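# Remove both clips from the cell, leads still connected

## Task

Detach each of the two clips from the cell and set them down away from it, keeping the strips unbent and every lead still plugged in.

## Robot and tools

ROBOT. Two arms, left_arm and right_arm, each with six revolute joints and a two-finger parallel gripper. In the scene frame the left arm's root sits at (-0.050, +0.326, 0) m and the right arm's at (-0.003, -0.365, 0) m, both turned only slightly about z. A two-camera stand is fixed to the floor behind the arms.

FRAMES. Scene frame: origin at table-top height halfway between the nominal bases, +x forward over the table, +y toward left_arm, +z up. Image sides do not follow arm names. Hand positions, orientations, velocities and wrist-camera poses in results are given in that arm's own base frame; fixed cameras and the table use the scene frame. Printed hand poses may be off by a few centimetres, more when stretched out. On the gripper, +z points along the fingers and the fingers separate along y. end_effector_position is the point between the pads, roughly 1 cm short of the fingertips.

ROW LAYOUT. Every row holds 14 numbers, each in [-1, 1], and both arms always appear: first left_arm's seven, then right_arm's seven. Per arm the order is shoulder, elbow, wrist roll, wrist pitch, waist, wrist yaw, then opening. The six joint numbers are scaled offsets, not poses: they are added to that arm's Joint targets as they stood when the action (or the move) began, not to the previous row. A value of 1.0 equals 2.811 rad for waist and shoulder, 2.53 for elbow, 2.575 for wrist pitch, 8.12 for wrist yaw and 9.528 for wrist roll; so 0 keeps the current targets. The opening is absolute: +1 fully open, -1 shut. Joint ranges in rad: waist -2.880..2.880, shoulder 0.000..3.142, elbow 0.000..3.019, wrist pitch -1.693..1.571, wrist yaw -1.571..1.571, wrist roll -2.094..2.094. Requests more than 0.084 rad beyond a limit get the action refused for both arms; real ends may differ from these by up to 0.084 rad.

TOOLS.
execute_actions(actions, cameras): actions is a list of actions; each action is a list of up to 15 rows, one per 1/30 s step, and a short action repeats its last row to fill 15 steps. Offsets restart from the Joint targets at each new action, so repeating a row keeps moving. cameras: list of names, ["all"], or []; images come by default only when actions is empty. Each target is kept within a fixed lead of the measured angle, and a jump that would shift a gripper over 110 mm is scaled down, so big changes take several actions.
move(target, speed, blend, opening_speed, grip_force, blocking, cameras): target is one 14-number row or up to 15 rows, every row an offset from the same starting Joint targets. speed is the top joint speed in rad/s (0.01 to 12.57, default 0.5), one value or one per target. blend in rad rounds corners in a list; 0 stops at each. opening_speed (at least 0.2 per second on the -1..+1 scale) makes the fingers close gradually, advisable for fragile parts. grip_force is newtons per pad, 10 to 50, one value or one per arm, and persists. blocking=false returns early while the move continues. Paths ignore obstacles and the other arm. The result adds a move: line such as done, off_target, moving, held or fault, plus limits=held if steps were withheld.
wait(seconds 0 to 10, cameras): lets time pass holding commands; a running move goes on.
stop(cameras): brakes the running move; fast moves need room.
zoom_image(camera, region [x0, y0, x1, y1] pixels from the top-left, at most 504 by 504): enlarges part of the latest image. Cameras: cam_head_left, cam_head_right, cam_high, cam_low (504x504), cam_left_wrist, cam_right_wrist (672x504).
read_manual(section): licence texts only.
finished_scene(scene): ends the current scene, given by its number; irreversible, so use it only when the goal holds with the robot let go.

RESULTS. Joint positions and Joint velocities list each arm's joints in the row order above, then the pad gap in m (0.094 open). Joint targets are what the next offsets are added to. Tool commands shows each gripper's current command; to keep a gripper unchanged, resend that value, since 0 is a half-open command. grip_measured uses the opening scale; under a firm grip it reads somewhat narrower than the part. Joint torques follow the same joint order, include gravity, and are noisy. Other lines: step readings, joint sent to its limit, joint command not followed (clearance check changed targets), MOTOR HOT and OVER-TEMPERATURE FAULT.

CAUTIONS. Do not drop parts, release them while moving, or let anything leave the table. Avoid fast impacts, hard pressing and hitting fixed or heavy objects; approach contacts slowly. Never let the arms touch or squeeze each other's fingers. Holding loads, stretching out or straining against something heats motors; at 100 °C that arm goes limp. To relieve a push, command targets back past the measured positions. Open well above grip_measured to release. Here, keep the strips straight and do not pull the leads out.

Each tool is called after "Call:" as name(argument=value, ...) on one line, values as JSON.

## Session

Call:
execute_actions(actions=[])

Call:
zoom_image(camera="cam_low", region=[150, 90, 350, 240])

Call:
zoom_image(camera="cam_head_left", region=[240, 230, 400, 390])

Scene clock: 0.00 s.
left_arm: end_effector_position=(+0.7473, -0.1219, +0.3824) grip_measured=+1.000 end_effector_quat_wxyz=(+0.473, -0.570, +0.671, +0.040) | right_arm: end_effector_position=(+0.2794, +0.3720, +0.1761) grip_measured=+1.000 end_effector_quat_wxyz=(-0.301, +0.890, -0.318, -0.131)
Joint names: [shoulder, elbow, wrist roll, wrist pitch, waist, wrist yaw]
Joint positions: left_arm=[2.135 2.471 -1.473 -1.326 -0.335 -0.852 0.094] | right_arm=[1.337 0.974 -1.589 -0.748 0.746 -0.505 0.094]
Joint velocities: within noise
Joint torques (N m): no reading
Motor temperatures (°C): left_arm=[34 39 31 35 33 31 35] | right_arm=[33 31 32 33 35 30 30]
Heat: left arm: hottest elbow 39 °C; right arm: hottest waist 35 °C.
Joint targets: left_arm=[2.124 2.504 -1.472 -1.322 -0.335 -0.853] | right_arm=[1.333 1.004 -1.589 -0.745 0.746 -0.505]
Tool commands: left_gripper/opening=+1.0 right_gripper/opening=+1.0

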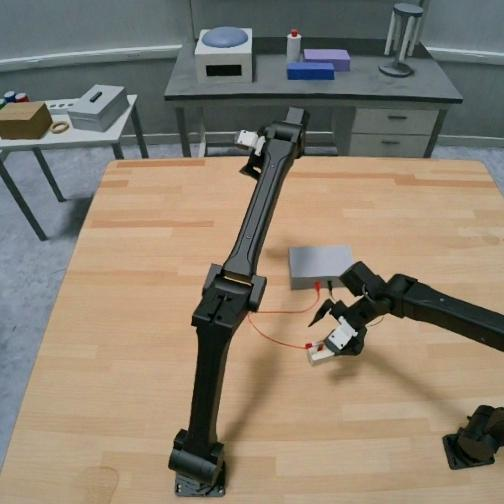

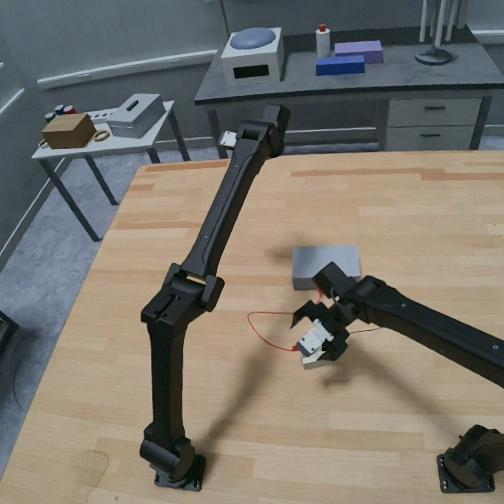

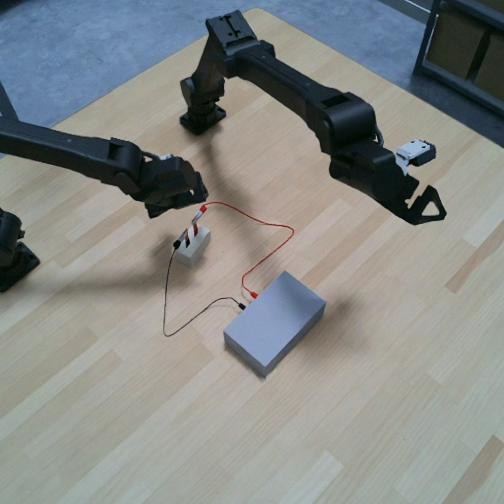

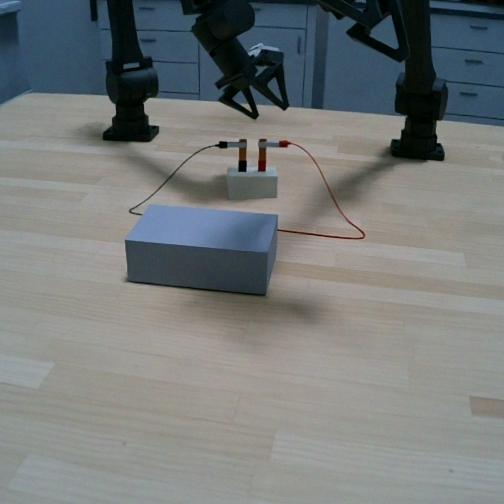

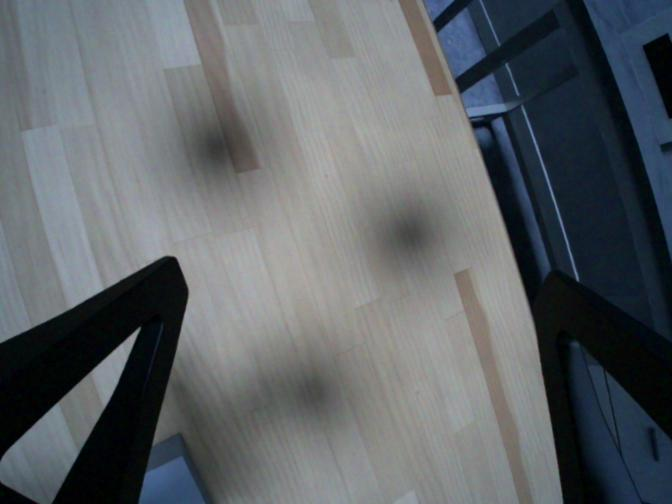

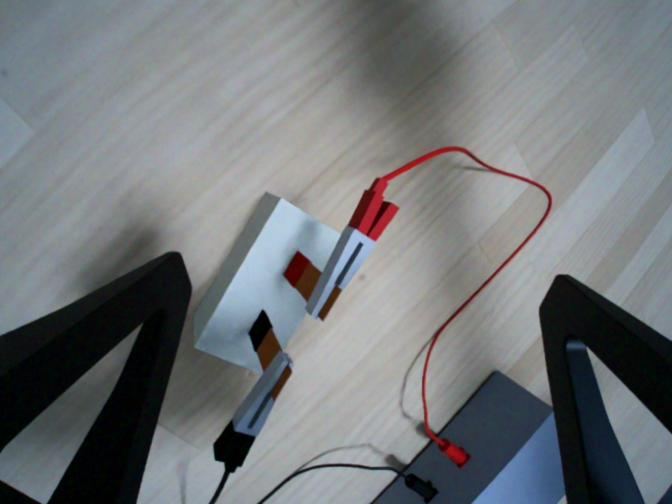

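Scaled by 2.520 from the camera's 504x504 image, which has a finer 720x720 frame.

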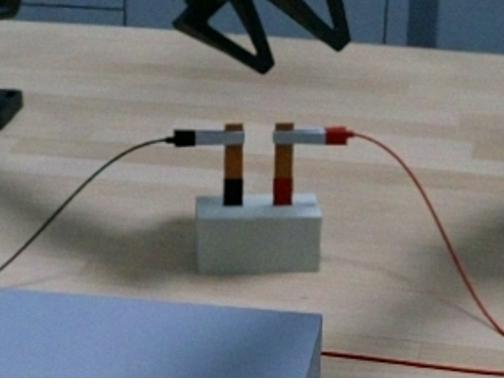

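Scaled by 3.150 from the camera's 504x504 image, which has a finer 720x720 frame.

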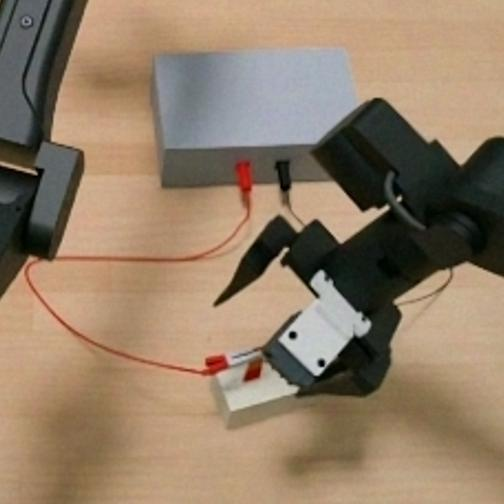

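Call:
move(target=[[0,0,0,0,0,0,1,0,0.06,0,0,0,0,1],[0,0,0,0,0,0,1,-0.0107,0.1036,0.0444,-0.306,-0.1366,0.0622,0],[-0.2223,-0.4632,0.2269,-0.0318,-0.1106,0.105,0.2,-0.0107,0.1036,0.0444,-0.306,-0.1366,0.0622,0]], speed=0.9, blend=0.05, cameras=["cam_left_wrist","cam_low","cam_head_left"])

Call:
zoom_image(camera="cam_low", region=[180, 80, 340, 220])

Call:
zoom_image(camera="cam_head_left", region=[240, 230, 400, 390])

Scene clock: 7.43 s.
left_arm: end_effector_position=(+0.3557, -0.2628, +0.1900) grip_measured=+0.203 end_effector_quat_wxyz=(-0.009, +0.612, +0.791, +0.001) | right_arm: end_effector_position=(+0.3327, +0.1279, +0.2234) grip_measured=+0.002 end_effector_quat_wxyz=(+0.030, +0.699, -0.715, -0.014)
Joint names: [shoulder, elbow, wrist roll, wrist pitch, waist, wrist yaw]
Joint positions: left_arm=[1.524 1.329 0.681 -1.394 -0.636 -0.002 0.056] | right_arm=[1.319 1.205 -1.181 -1.523 0.368 -0.001 0.047]
Joint torques (N m): left_arm=[-13.45 8.47 0.16 -0.2 0.32 0.08] | right_arm=[-11.63 13.34 -0.03 -0.25 -0.5 0.05]
Heat: left arm: hottest elbow 40 °C; right arm: hottest waist 35 °C.
Joint targets: left_arm=[1.499 1.333 0.690 -1.403 -0.646 0.000] | right_arm=[1.303 1.266 -1.166 -1.533 0.362 0.000]
move: off_target (right_arm); blend cut to 0 rad at target 2; target 2's new numbers were sent with right_arm's elbow 0.061 rad from that target; right_arm: the elbow is farthest, 0.061 rad from its target
Images, in order (width x height): cam_head_left 504x504, cam_low 504x504, cam_left_wrist 672x504.

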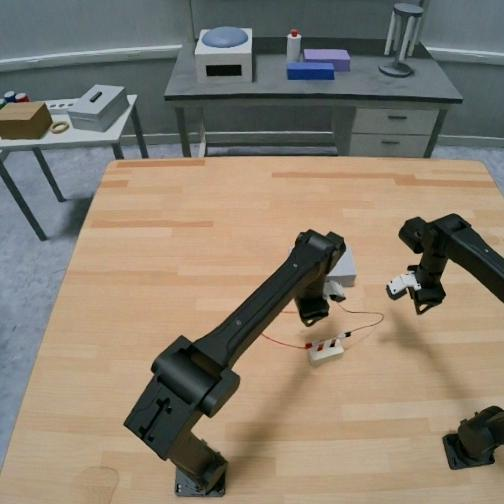

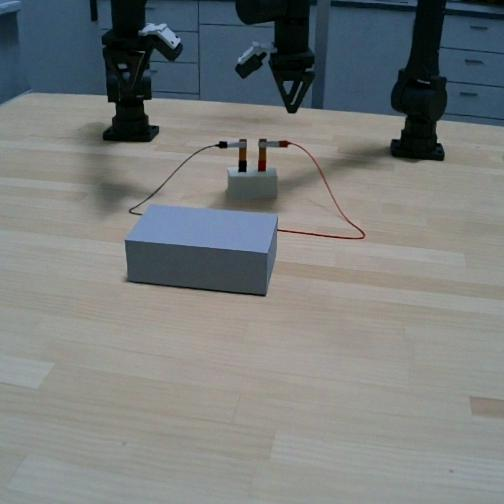

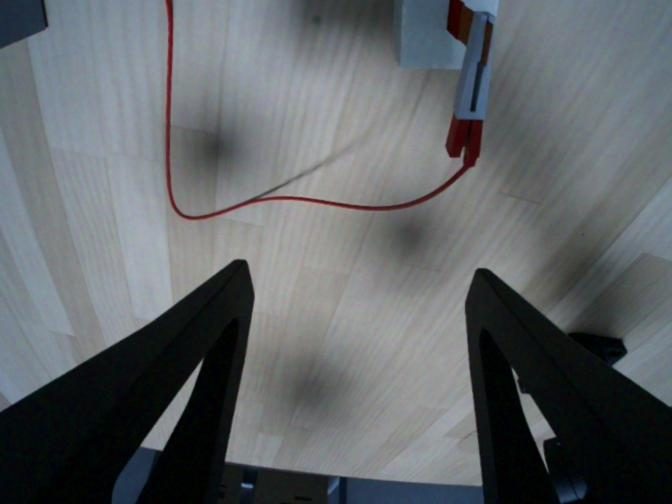

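Scaled by 3.150 from the camera's 504x504 image, which has a finer 720x720 frame.

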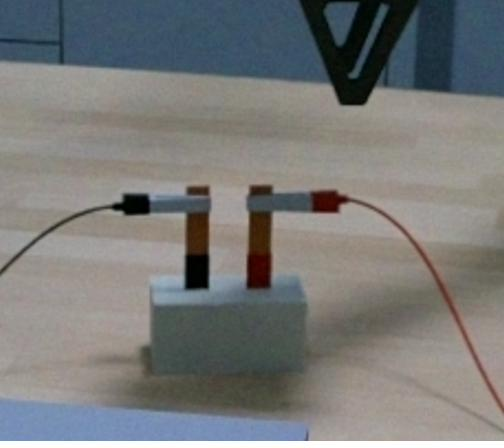

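Scaled by 3.150 from the camera's 504x504 image, which has a finer 720x720 frame.

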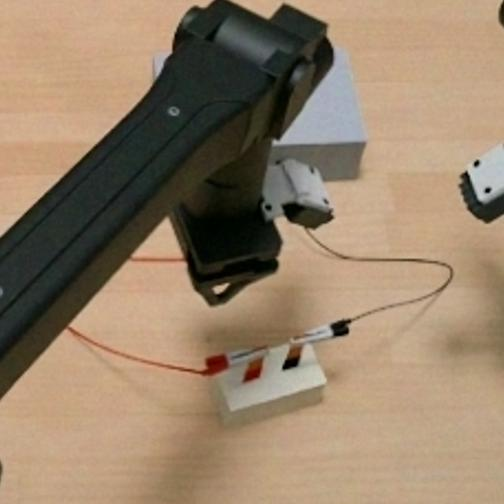

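Call:
move(target=[-0.005,-0.0653,-0.014,0.0626,-0.0261,0,-0.2,0,0,0,0,0,0,0], speed=0.4, cameras=["cam_left_wrist","cam_low"])

Call:
zoom_image(camera="cam_low", region=[200, 90, 320, 210])

Scene clock: 10.17 s.
left_arm: end_effector_position=(+0.3160, -0.2724, +0.1343) grip_measured=-0.198 end_effector_quat_wxyz=(-0.016, +0.596, +0.803, +0.002) | right_arm: end_effector_position=(+0.3327, +0.1279, +0.2234) grip_measured=+0.002 end_effector_quat_wxyz=(+0.030, +0.699, -0.715, -0.014)
Joint names: [shoulder, elbow, wrist roll, wrist pitch, waist, wrist yaw]
Joint positions: left_arm=[1.509 1.161 0.565 -1.255 -0.711 -0.002 0.038] | right_arm=[1.319 1.205 -1.181 -1.523 0.368 -0.001 0.047]
Joint torques (N m): left_arm=[-13.33 8.13 -0.01 0.79 0.44 0] | right_arm=[-11.87 13.38 -0.03 -0.24 -0.5 0.04]
Heat: left arm: hottest elbow 41 °C; right arm: hottest waist 35 °C.
Joint targets: left_arm=[1.485 1.167 0.556 -1.242 -0.719 0.000] | right_arm=[1.303 1.266 -1.166 -1.533 0.362 0.000]
move: off_target (right_arm); right_arm: the elbow is farthest, 0.061 rad from its target
Images, in order (width x height): cam_low 504x504, cam_left_wrist 672x504.

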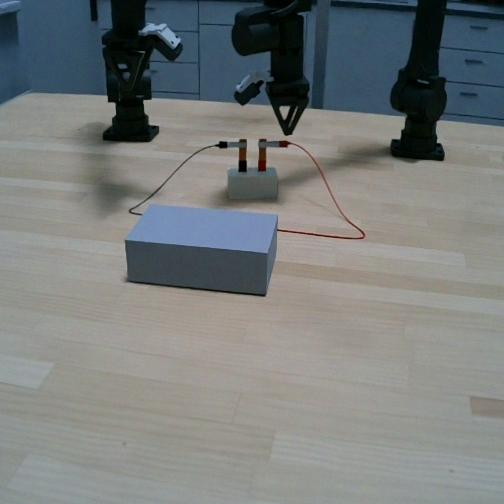

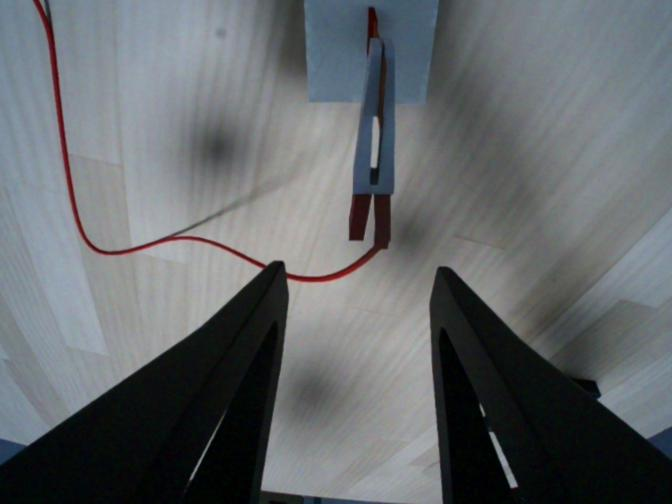

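Scaled by 4.200 from the camera's 504x504 image, which has a finer 720x720 frame.

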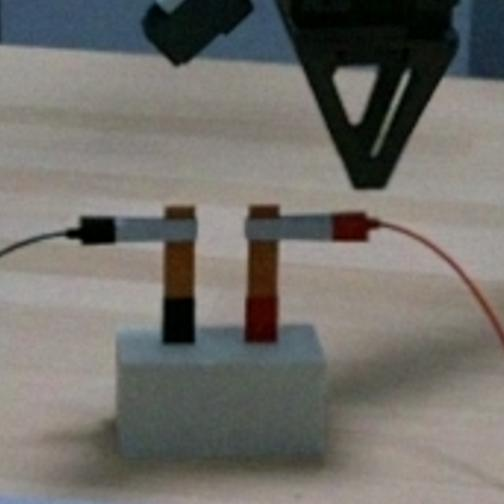

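Call:
move(target=[0.0155,-0.0272,-0.001,0.0442,-0.0037,0,-0.4,0,0,0,0,0,0,0], speed=0.12, cameras=["cam_left_wrist","cam_low"])

Call:
zoom_image(camera="cam_low", region=[200, 90, 320, 210])

Scene clock: 12.20 s.
left_arm: end_effector_position=(+0.3160, -0.2750, +0.1074) grip_measured=-0.398 end_effector_quat_wxyz=(+0.003, +0.594, +0.805, +0.001) | right_arm: end_effector_position=(+0.3327, +0.1279, +0.2234) grip_measured=+0.002 end_effector_quat_wxyz=(+0.030, +0.699, -0.715, -0.014)
Joint names: [shoulder, elbow, wrist roll, wrist pitch, waist, wrist yaw]
Joint positions: left_arm=[1.518 1.094 0.555 -1.142 -0.716 -0.002 0.028] | right_arm=[1.319 1.205 -1.181 -1.523 0.368 -0.001 0.047]
Joint torques (N m): left_arm=[-10.23 8.03 0.04 1.01 0.09 0.03] | right_arm=[-11.87 13.33 -0.03 -0.25 -0.91 0.07]
Heat: left arm: hottest elbow 41 °C; right arm: hottest waist 35 °C.
Joint targets: left_arm=[1.529 1.098 0.547 -1.129 -0.730 0.000] | right_arm=[1.303 1.266 -1.166 -1.533 0.362 0.000]
move: off_target (right_arm); right_arm: the elbow is farthest, 0.061 rad from its target
Images, in order (width x height): cam_low 504x504, cam_left_wrist 672x504.

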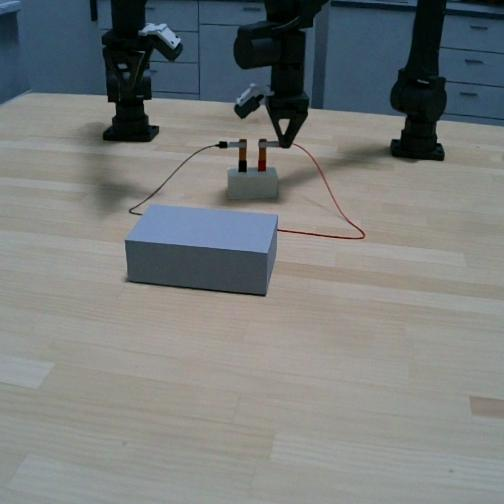

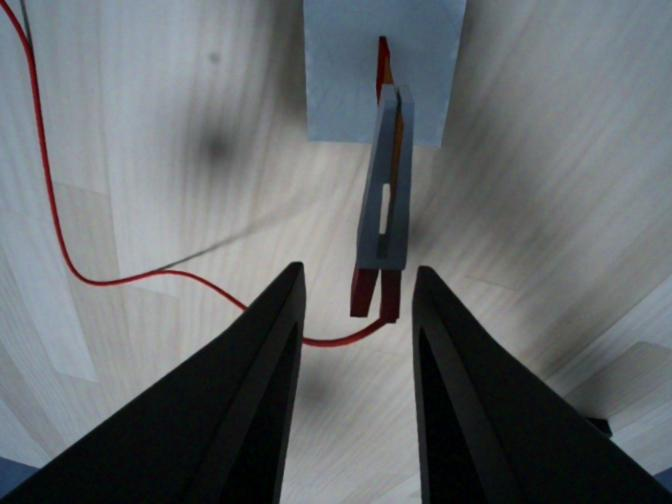

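Scaled by 4.200 from the camera's 504x504 image, which has a finer 720x720 frame.

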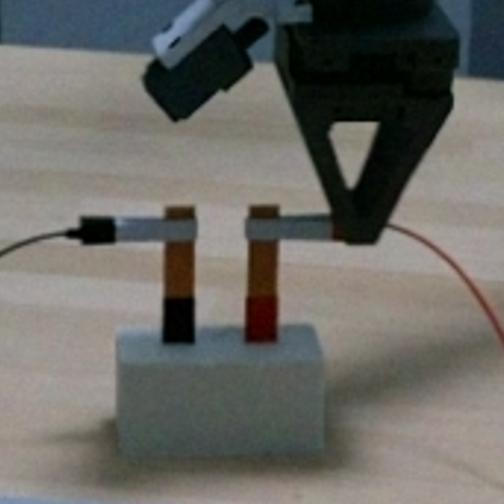

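Call:
move(target=[-0.0014,-0.0042,0.0046,0.0024,-0.0025,0,-0.4,0,0,0,0,0,0,0], speed=0.1, cameras=["cam_left_wrist"])

Scene clock: 13.60 s.
left_arm: end_effector_position=(+0.3122, -0.2757, +0.1039) grip_measured=-0.398 end_effector_quat_wxyz=(+0.001, +0.607, +0.795, +0.001) | right_arm: end_effector_position=(+0.3327, +0.1279, +0.2234) grip_measured=+0.002 end_effector_quat_wxyz=(+0.030, +0.699, -0.715, -0.014)
Joint names: [shoulder, elbow, wrist roll, wrist pitch, waist, wrist yaw]
Joint positions: left_arm=[1.518 1.084 0.581 -1.136 -0.723 -0.002 0.028] | right_arm=[1.319 1.205 -1.181 -1.523 0.368 -0.001 0.047]
Joint torques (N m): left_arm=[-10.29 7.5 0.12 0.87 0.15 -0.03] | right_arm=[-11.81 13.33 -0.04 -0.21 -0.62 0.06]
Heat: left arm: hottest elbow 41 °C; right arm: hottest waist 35 °C.
Joint targets: left_arm=[1.525 1.088 0.590 -1.122 -0.737 0.000] | right_arm=[1.303 1.266 -1.166 -1.533 0.362 0.000]
move: off_target (right_arm); right_arm: the elbow is farthest, 0.061 rad from its target
Images, in order (width x height): cam_left_wrist 672x504.

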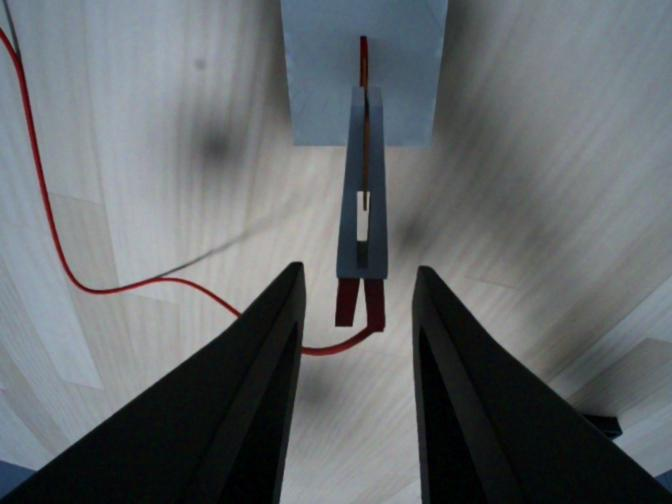

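Call:
move(target=[[-0.0013,-0.0017,0,0,0.0010,0,-0.4,0,0,0,0,0,0,0],[-0.0013,-0.0017,0,0,0.0010,0,-0.88,0,0,0,0,0,0,0]], opening_speed=0.25, grip_force=[20,20], cameras=["cam_left_wrist"])

Scene clock: 16.90 s.
left_arm: end_effector_position=(+0.3108, -0.2744, +0.1023) grip_measured=-0.823 end_effector_quat_wxyz=(-0.001, +0.607, +0.795, +0.001) | right_arm: end_effector_position=(+0.3327, +0.1279, +0.2234) grip_measured=+0.002 end_effector_quat_wxyz=(+0.030, +0.699, -0.715, -0.014)
Joint names: [shoulder, elbow, wrist roll, wrist pitch, waist, wrist yaw]
Joint positions: left_arm=[1.518 1.08 0.582 -1.136 -0.723 -0.002 0.008] | right_arm=[1.319 1.205 -1.181 -1.523 0.368 -0.001 0.047]
Joint torques (N m): left_arm=[-10.05 7.57 0.16 0.96 0.21 0.05] | right_arm=[-11.93 13.38 -0.03 -0.23 -0.38 0.06]
Heat: left arm: hottest elbow 41 °C; right arm: hottest waist 35 °C.
Joint targets: left_arm=[1.521 1.084 0.590 -1.122 -0.734 0.000] | right_arm=[1.303 1.266 -1.166 -1.533 0.362 0.000]
grip_force (N): 20, 20
move: off_target (right_arm); right_arm: the elbow is farthest, 0.061 rad from its target
Images, in order (width x height): cam_left_wrist 672x504.

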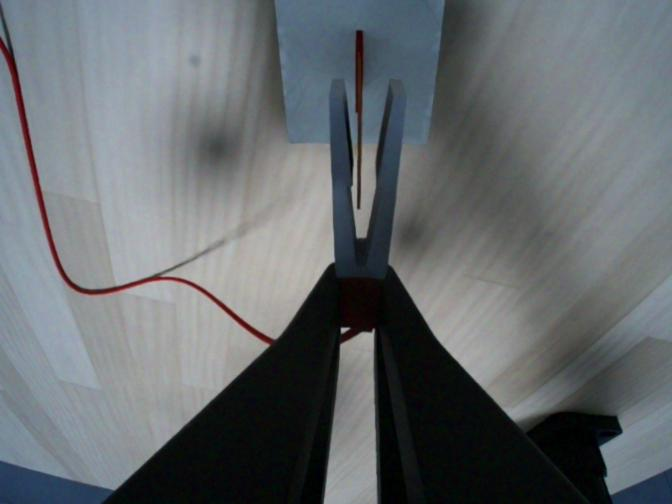

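Call:
move(target=[[-0.0288,-0.0352,0.0055,0.0033,0.0188,0,-0.88,0,0,0,0,0,0,0],[-0.0583,-0.0530,0.0301,-0.0117,0.1021,0,-0.88,0,0,0,0,0,0,0],[0.0032,-0.1103,0.0301,0.1115,0.1021,0,-0.88,0,0,0,0,0,0,0]], speed=[0.1,0.35,0.3], blend=[0.01,0.03,0], cameras=["cam_left_wrist","cam_low"])

Scene clock: 20.63 s.
left_arm: end_effector_position=(+0.3211, -0.1579, +0.0118) grip_measured=-0.823 end_effector_quat_wxyz=(+0.000, +0.615, +0.788, +0.001) | right_arm: end_effector_position=(+0.3327, +0.1279, +0.2234) grip_measured=+0.002 end_effector_quat_wxyz=(+0.030, +0.699, -0.715, -0.014)
Joint names: [shoulder, elbow, wrist roll, wrist pitch, waist, wrist yaw]
Joint positions: left_arm=[1.522 0.8 0.869 -0.849 -0.457 -0.002 0.008] | right_arm=[1.319 1.205 -1.181 -1.523 0.368 -0.001 0.047]
Joint torques (N m): left_arm=[-9.29 6.54 0.11 0.98 1.61 0.03] | right_arm=[-11.69 13.34 -0.04 -0.2 -0.5 0.06]
Heat: left arm: hottest elbow 41 °C; right arm: hottest waist 35 °C.
Joint targets: left_arm=[1.530 0.805 0.877 -0.835 -0.447 0.000] | right_arm=[1.303 1.266 -1.166 -1.533 0.362 0.000]
grip_force (N): 20, 20
move: off_target (right_arm); right_arm: the elbow is farthest, 0.061 rad from its target
Images, in order (width x height): cam_low 504x504, cam_left_wrist 672x504.

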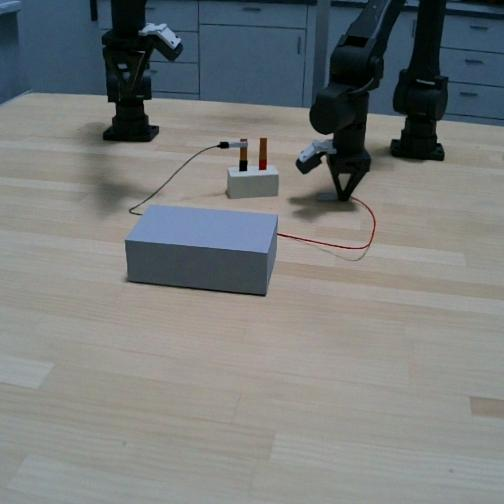

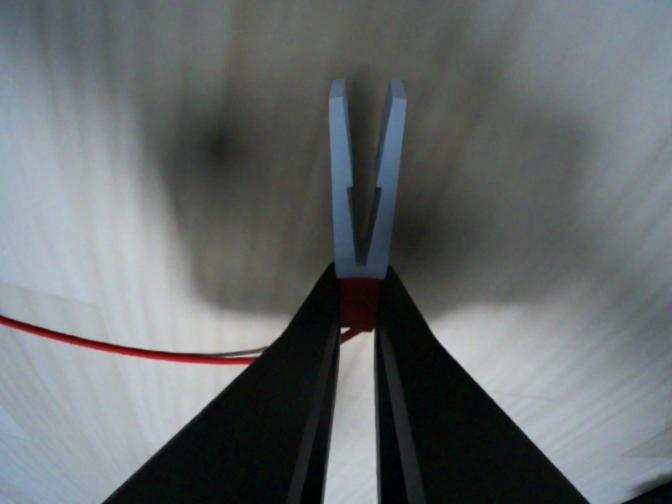

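Call:
move(target=[[0,0,0,0,0,0,-0.5,0,0,0,0,0,0,0],[-0.0615,0.0573,0,-0.1231,0,0,-0.5,0.0751,-0.0402,0.0127,0.1257,0.1327,0,-0.1]], speed=0.3, opening_speed=0.5, cameras=["cam_right_wrist","cam_low","cam_left_wrist"])

Call:
zoom_image(camera="cam_low", region=[180, 90, 300, 210])

Scene clock: 24.73 s.
left_arm: end_effector_position=(+0.3082, -0.1516, +0.0932) grip_measured=-0.502 end_effector_quat_wxyz=(-0.022, +0.615, +0.788, -0.004) | right_arm: end_effector_position=(+0.3187, +0.2848, +0.1367) grip_measured=-0.098 end_effector_quat_wxyz=(-0.004, +0.780, -0.626, +0.000)
Joint names: [shoulder, elbow, wrist roll, wrist pitch, waist, wrist yaw]
Joint positions: left_arm=[1.374 0.9 0.869 -1.141 -0.457 -0.002 0.023] | right_arm=[1.507 1.165 -1.06 -1.22 0.73 -0.001 0.042]
Joint torques (N m): left_arm=[-9.41 11.15 0.13 -0.36 1.08 0.03] | right_arm=[-12.45 8.18 -0.02 0.84 0.5 0.03]
Heat: left arm: hottest elbow 42 °C; right arm: hottest waist 35 °C.
Joint targets: left_arm=[1.357 0.950 0.877 -1.152 -0.447 0.000] | right_arm=[1.514 1.165 -1.045 -1.209 0.735 0.000]
grip_force (N): 20, 20
move: off_target (left_arm); left_arm: the elbow is farthest, 0.050 rad from its target
Images, in order (width x height): cam_low 504x504, cam_left_wrist 672x504, cam_right_wrist 672x504.

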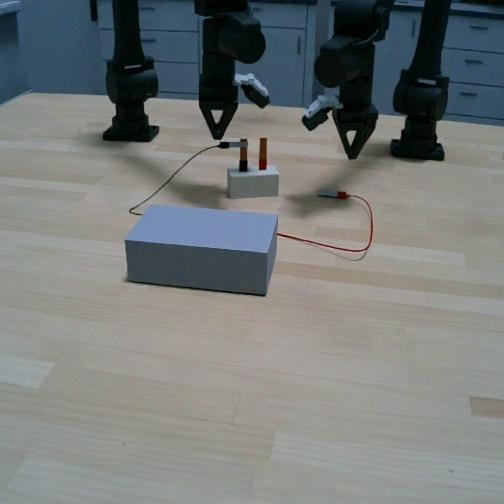

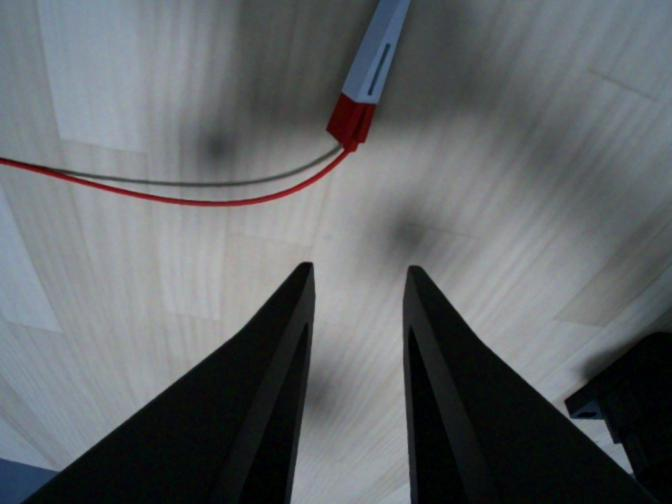

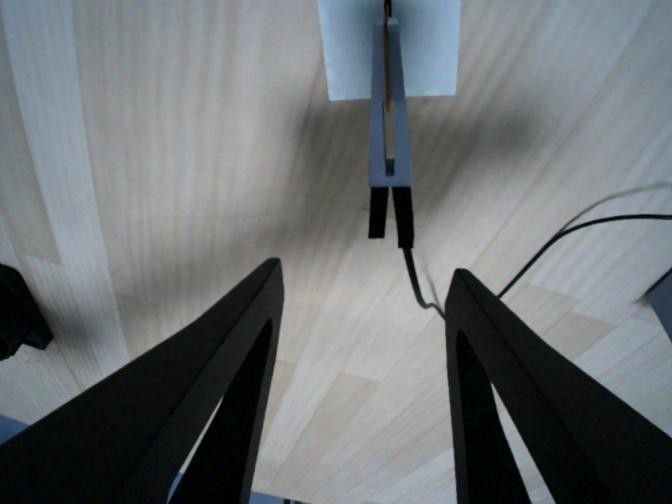

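Scaled by 4.200 from the camera's 504x504 image, which has a finer 720x720 frame.

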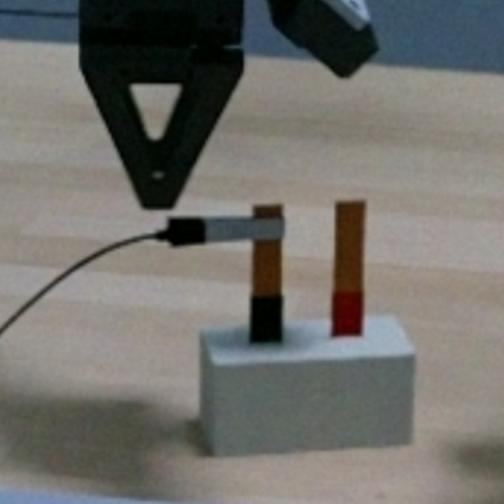

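Call:
move(target=[0,0,0,0,0,0,-0.5,0.0203,-0.0097,-0.0109,0.0313,-0.0014,0,-0.35], speed=0.1, cameras=["cam_right_wrist","cam_low"])

Call:
zoom_image(camera="cam_low", region=[180, 90, 300, 210])

Scene clock: 27.27 s.
left_arm: end_effector_position=(+0.3082, -0.1516, +0.0932) grip_measured=-0.502 end_effector_quat_wxyz=(-0.022, +0.615, +0.788, -0.004) | right_arm: end_effector_position=(+0.3267, +0.2920, +0.1077) grip_measured=-0.348 end_effector_quat_wxyz=(-0.007, +0.803, -0.597, +0.001)
Joint names: [shoulder, elbow, wrist roll, wrist pitch, waist, wrist yaw]
Joint positions: left_arm=[1.374 0.9 0.869 -1.141 -0.457 -0.002 0.023] | right_arm=[1.559 1.142 -1.133 -1.14 0.73 -0.001 0.031]
Joint torques (N m): left_arm=[-10.29 10.82 0.16 -0.44 1.03 0.06] | right_arm=[-12.63 7.69 -0.33 0.87 0.09 0.02]
Heat: left arm: hottest elbow 42 °C; right arm: hottest waist 35 °C.
Joint targets: left_arm=[1.357 0.950 0.877 -1.152 -0.447 0.000] | right_arm=[1.571 1.140 -1.149 -1.128 0.731 0.000]
grip_force (N): 20, 20
move: off_target (left_arm); left_arm: the elbow is farthest, 0.050 rad from its target
Images, in order (width x height): cam_low 504x504, cam_right_wrist 672x504.

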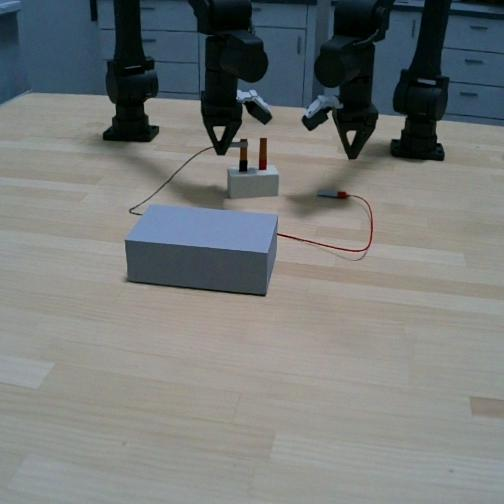

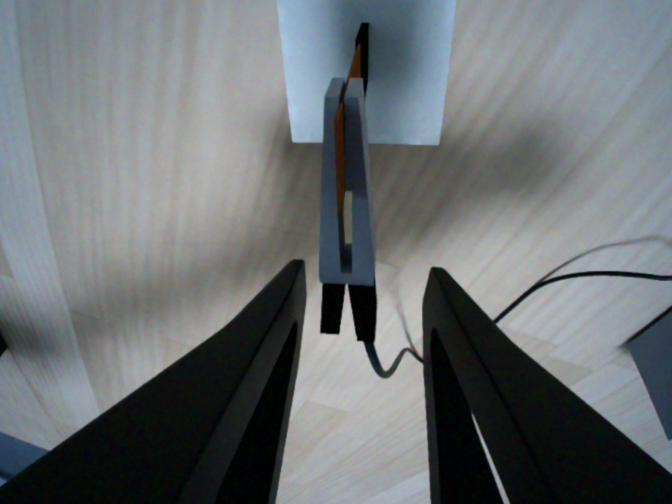

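Scaled by 4.200 from the camera's 504x504 image, which has a finer 720x720 frame.

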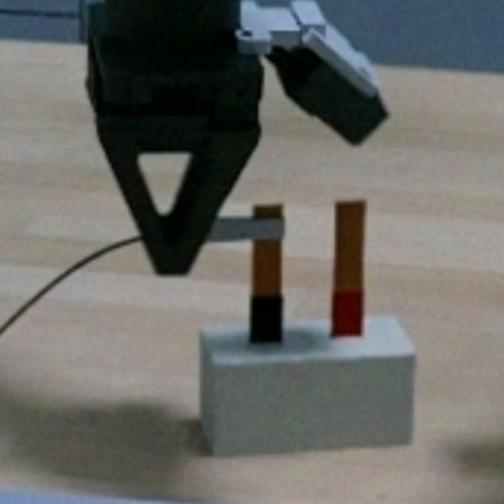

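Call:
move(target=[0,0,0,0,0,0,-0.5,-0.0052,-0.0017,0,-0.0035,0.0016,0,-0.4], speed=0.1, cameras=["cam_right_wrist","cam_low"])

Call:
zoom_image(camera="cam_low", region=[180, 90, 300, 210])

Scene clock: 28.50 s.
left_arm: end_effector_position=(+0.3082, -0.1516, +0.0932) grip_measured=-0.502 end_effector_quat_wxyz=(-0.022, +0.615, +0.788, -0.004) | right_arm: end_effector_position=(+0.3267, +0.2920, +0.1077) grip_measured=-0.398 end_effector_quat_wxyz=(-0.007, +0.803, -0.596, +0.001)
Joint names: [shoulder, elbow, wrist roll, wrist pitch, waist, wrist yaw]
Joint positions: left_arm=[1.374 0.9 0.869 -1.141 -0.457 -0.002 0.023] | right_arm=[1.559 1.142 -1.134 -1.14 0.73 -0.001 0.028]
Joint torques (N m): left_arm=[-10.4 11.06 0.17 -0.13 0.85 0.04] | right_arm=[-13.74 7.38 -0.33 0.47 0.38 0.02]
Heat: left arm: hottest elbow 42 °C; right arm: hottest waist 35 °C.
Joint targets: left_arm=[1.357 0.950 0.877 -1.152 -0.447 0.000] | right_arm=[1.556 1.136 -1.149 -1.137 0.735 0.000]
grip_force (N): 20, 20
move: off_target (left_arm); left_arm: the elbow is farthest, 0.050 rad from its target
Images, in order (width x height): cam_low 504x504, cam_right_wrist 672x504.

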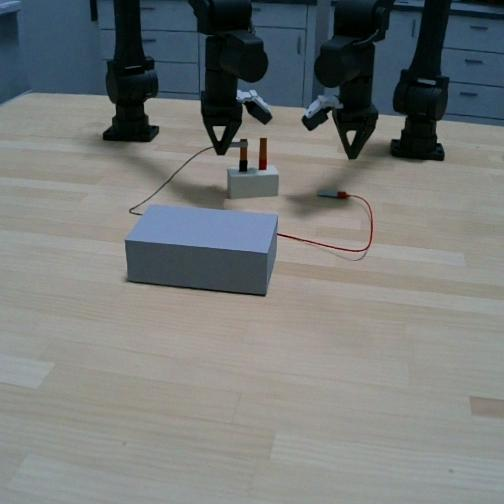

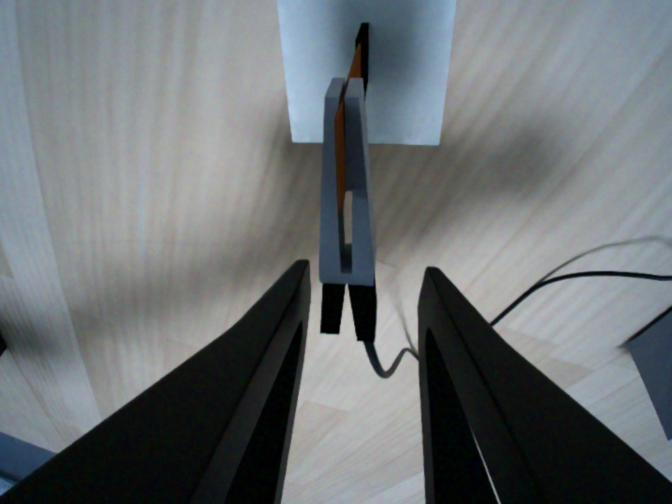

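Scaled by 4.200 from the camera's 504x504 image, which has a finer 720x720 frame.

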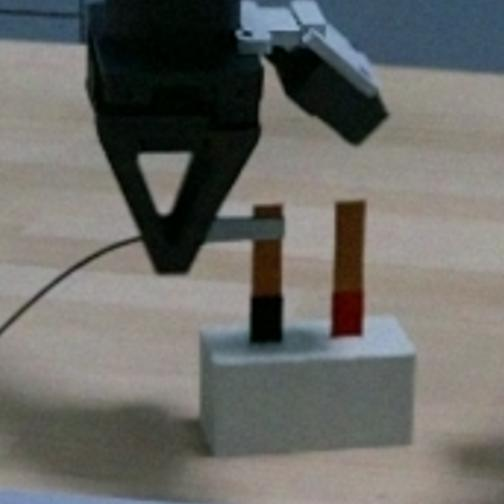

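Call:
move(target=[0,0,0,0,0,0,-0.5,-0.0050,0.0015,0,-0.0035,0.0012,0,-0.4], speed=0.1, cameras=["cam_right_wrist"])

Scene clock: 29.47 s.
left_arm: end_effector_position=(+0.3082, -0.1516, +0.0932) grip_measured=-0.502 end_effector_quat_wxyz=(-0.022, +0.615, +0.788, -0.004) | right_arm: end_effector_position=(+0.3267, +0.2920, +0.1077) grip_measured=-0.398 end_effector_quat_wxyz=(-0.007, +0.803, -0.596, +0.001)
Joint names: [shoulder, elbow, wrist roll, wrist pitch, waist, wrist yaw]
Joint positions: left_arm=[1.374 0.9 0.869 -1.141 -0.457 -0.002 0.023] | right_arm=[1.559 1.142 -1.134 -1.14 0.73 -0.001 0.028]
Joint torques (N m): left_arm=[-9.93 10.96 0.17 -0.13 1.14 0.07] | right_arm=[-14.8 7.73 -0.33 0.05 0.38 0.01]
Heat: left arm: hottest elbow 42 °C; right arm: hottest waist 35 °C.
Joint targets: left_arm=[1.357 0.950 0.877 -1.152 -0.447 0.000] | right_arm=[1.542 1.140 -1.149 -1.146 0.739 0.000]
grip_force (N): 20, 20
move: off_target (left_arm); left_arm: the elbow is farthest, 0.050 rad from its target
Images, in order (width x height): cam_right_wrist 672x504.

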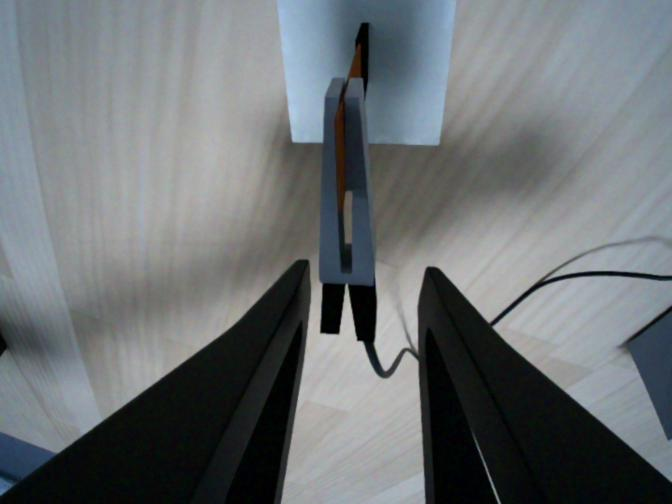

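Call:
move(target=[0,0,0,0,0,0,-0.5,-0.0048,0,0,-0.0050,0.0027,0,-0.4], speed=0.1, cameras=["cam_right_wrist"])

Scene clock: 30.73 s.
left_arm: end_effector_position=(+0.3082, -0.1516, +0.0932) grip_measured=-0.502 end_effector_quat_wxyz=(-0.022, +0.615, +0.788, -0.004) | right_arm: end_effector_position=(+0.3237, +0.2919, +0.1102) grip_measured=-0.398 end_effector_quat_wxyz=(-0.006, +0.804, -0.594, +0.001)
Joint names: [shoulder, elbow, wrist roll, wrist pitch, waist, wrist yaw]
Joint positions: left_arm=[1.374 0.9 0.869 -1.141 -0.457 -0.002 0.023] | right_arm=[1.552 1.142 -1.134 -1.15 0.735 -0.001 0.028]
Joint torques (N m): left_arm=[-9.82 10.8 0.13 -0.31 1.96 0.05] | right_arm=[-15.44 7.73 -0.32 -0.03 0.91 0.03]
Heat: left arm: hottest elbow 42 °C; right arm: hottest waist 35 °C.
Joint targets: left_arm=[1.357 0.950 0.877 -1.152 -0.447 0.000] | right_arm=[1.529 1.140 -1.149 -1.159 0.746 0.000]
grip_force (N): 20, 20
move: off_target (left_arm); left_arm: the elbow is farthest, 0.050 rad from its target
Images, in order (width x height): cam_right_wrist 672x504.

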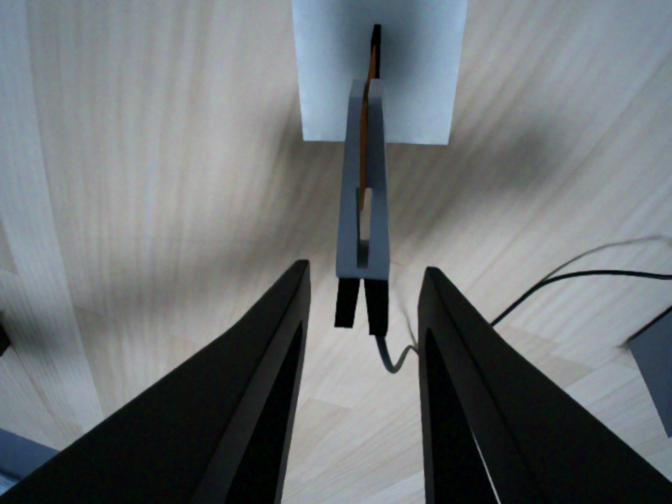

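Call:
move(target=[0,0,0,0,0,0,-0.5,0,0,0,0,0,0,-0.88], opening_speed=0.25, cameras=["cam_right_wrist"])

Scene clock: 33.10 s.
left_arm: end_effector_position=(+0.3082, -0.1516, +0.0932) grip_measured=-0.502 end_effector_quat_wxyz=(-0.022, +0.615, +0.788, -0.004) | right_arm: end_effector_position=(+0.3235, +0.2918, +0.1102) grip_measured=-0.827 end_effector_quat_wxyz=(-0.005, +0.804, -0.594, +0.001)
Joint names: [shoulder, elbow, wrist roll, wrist pitch, waist, wrist yaw]
Joint positions: left_arm=[1.374 0.9 0.869 -1.141 -0.457 -0.002 0.023] | right_arm=[1.552 1.142 -1.134 -1.15 0.735 -0.001 0.008]
Joint torques (N m): left_arm=[-10.23 10.96 0.13 -0.05 1.55 0.11] | right_arm=[-15.38 7.68 -0.32 -0.01 0.97 0.02]
Heat: left arm: hottest elbow 43 °C; right arm: hottest waist 35 °C.
Joint targets: left_arm=[1.357 0.950 0.877 -1.152 -0.447 0.000] | right_arm=[1.529 1.140 -1.149 -1.159 0.746 0.000]
grip_force (N): 20, 20
move: off_target (left_arm); left_arm: the elbow is farthest, 0.050 rad from its target
Images, in order (width x height): cam_right_wrist 672x504.

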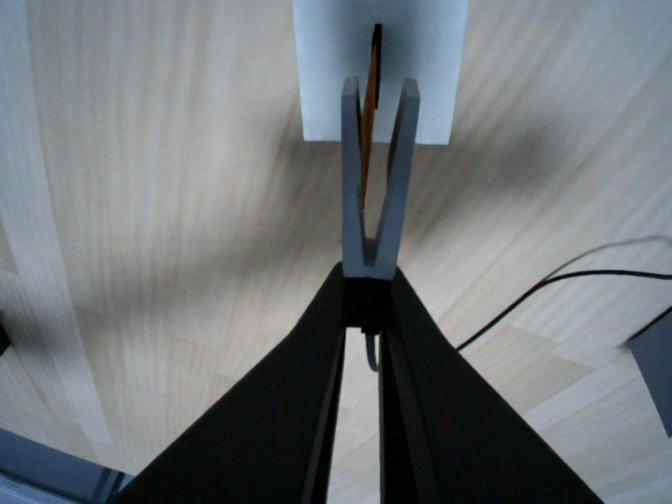

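Call:
move(target=[[0,0,0,0,0,0,-0.5,0,0,0,0,-0.0078,0,-0.88],[0,0,0,0,0,0,-0.5,-0.0160,-0.0198,-0.0084,0.0027,-0.0366,0,-0.88]], speed=0.06, blend=0.005, cameras=["cam_right_wrist","cam_low","cam_high"])

Scene clock: 36.10 s.
left_arm: end_effector_position=(+0.3082, -0.1516, +0.0932) grip_measured=-0.502 end_effector_quat_wxyz=(-0.022, +0.615, +0.788, -0.004) | right_arm: end_effector_position=(+0.3308, +0.2534, +0.1109) grip_measured=-0.828 end_effector_quat_wxyz=(-0.003, +0.804, -0.595, +0.000)
Joint names: [shoulder, elbow, wrist roll, wrist pitch, waist, wrist yaw]
Joint positions: left_arm=[1.374 0.9 0.869 -1.141 -0.457 -0.002 0.023] | right_arm=[1.507 1.093 -1.213 -1.15 0.655 -0.001 0.008]
Joint torques (N m): left_arm=[-9.82 10.97 0.2 -0.35 1.32 0.07] | right_arm=[-14.8 7.65 -0.31 0.28 -1.08 0.02]
Motor temperatures (°C): left_arm=[35 43 31 34 33 31 34] | right_arm=[34 36 32 33 35 30 30]
Heat: left arm: hottest elbow 43 °C; right arm: hottest elbow 36 °C.
Joint targets: left_arm=[1.357 0.950 0.877 -1.152 -0.447 0.000] | right_arm=[1.484 1.090 -1.229 -1.152 0.643 0.000]
grip_force (N): 20, 20
move: off_target (left_arm); left_arm: the elbow is farthest, 0.050 rad from its target
Images, in order (width x height): cam_high 504x504, cam_low 504x504, cam_right_wrist 672x504.

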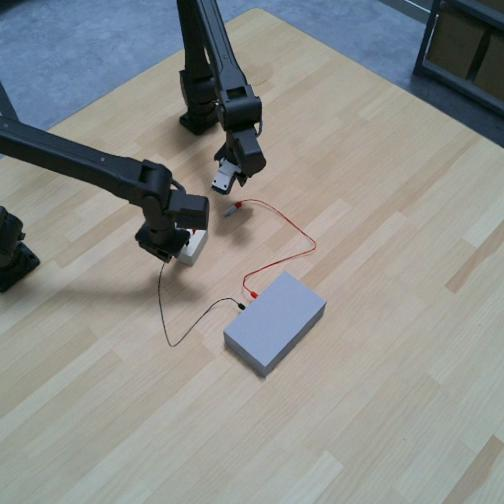

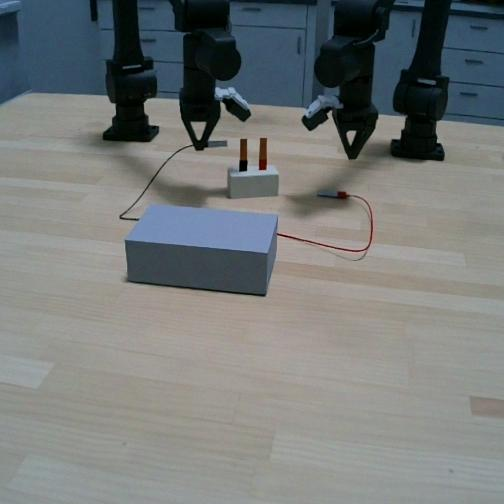

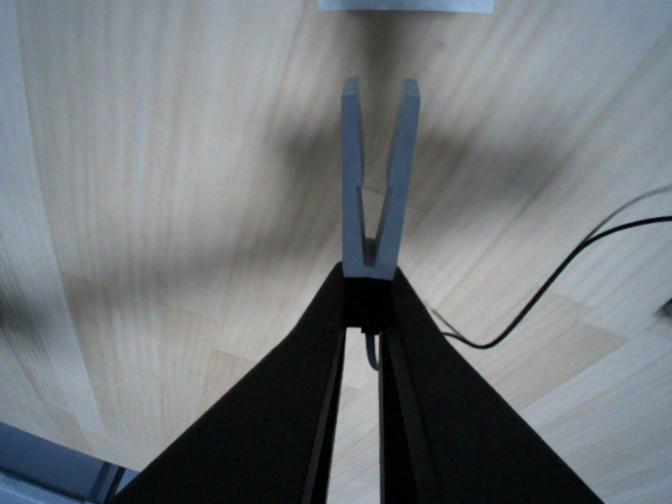

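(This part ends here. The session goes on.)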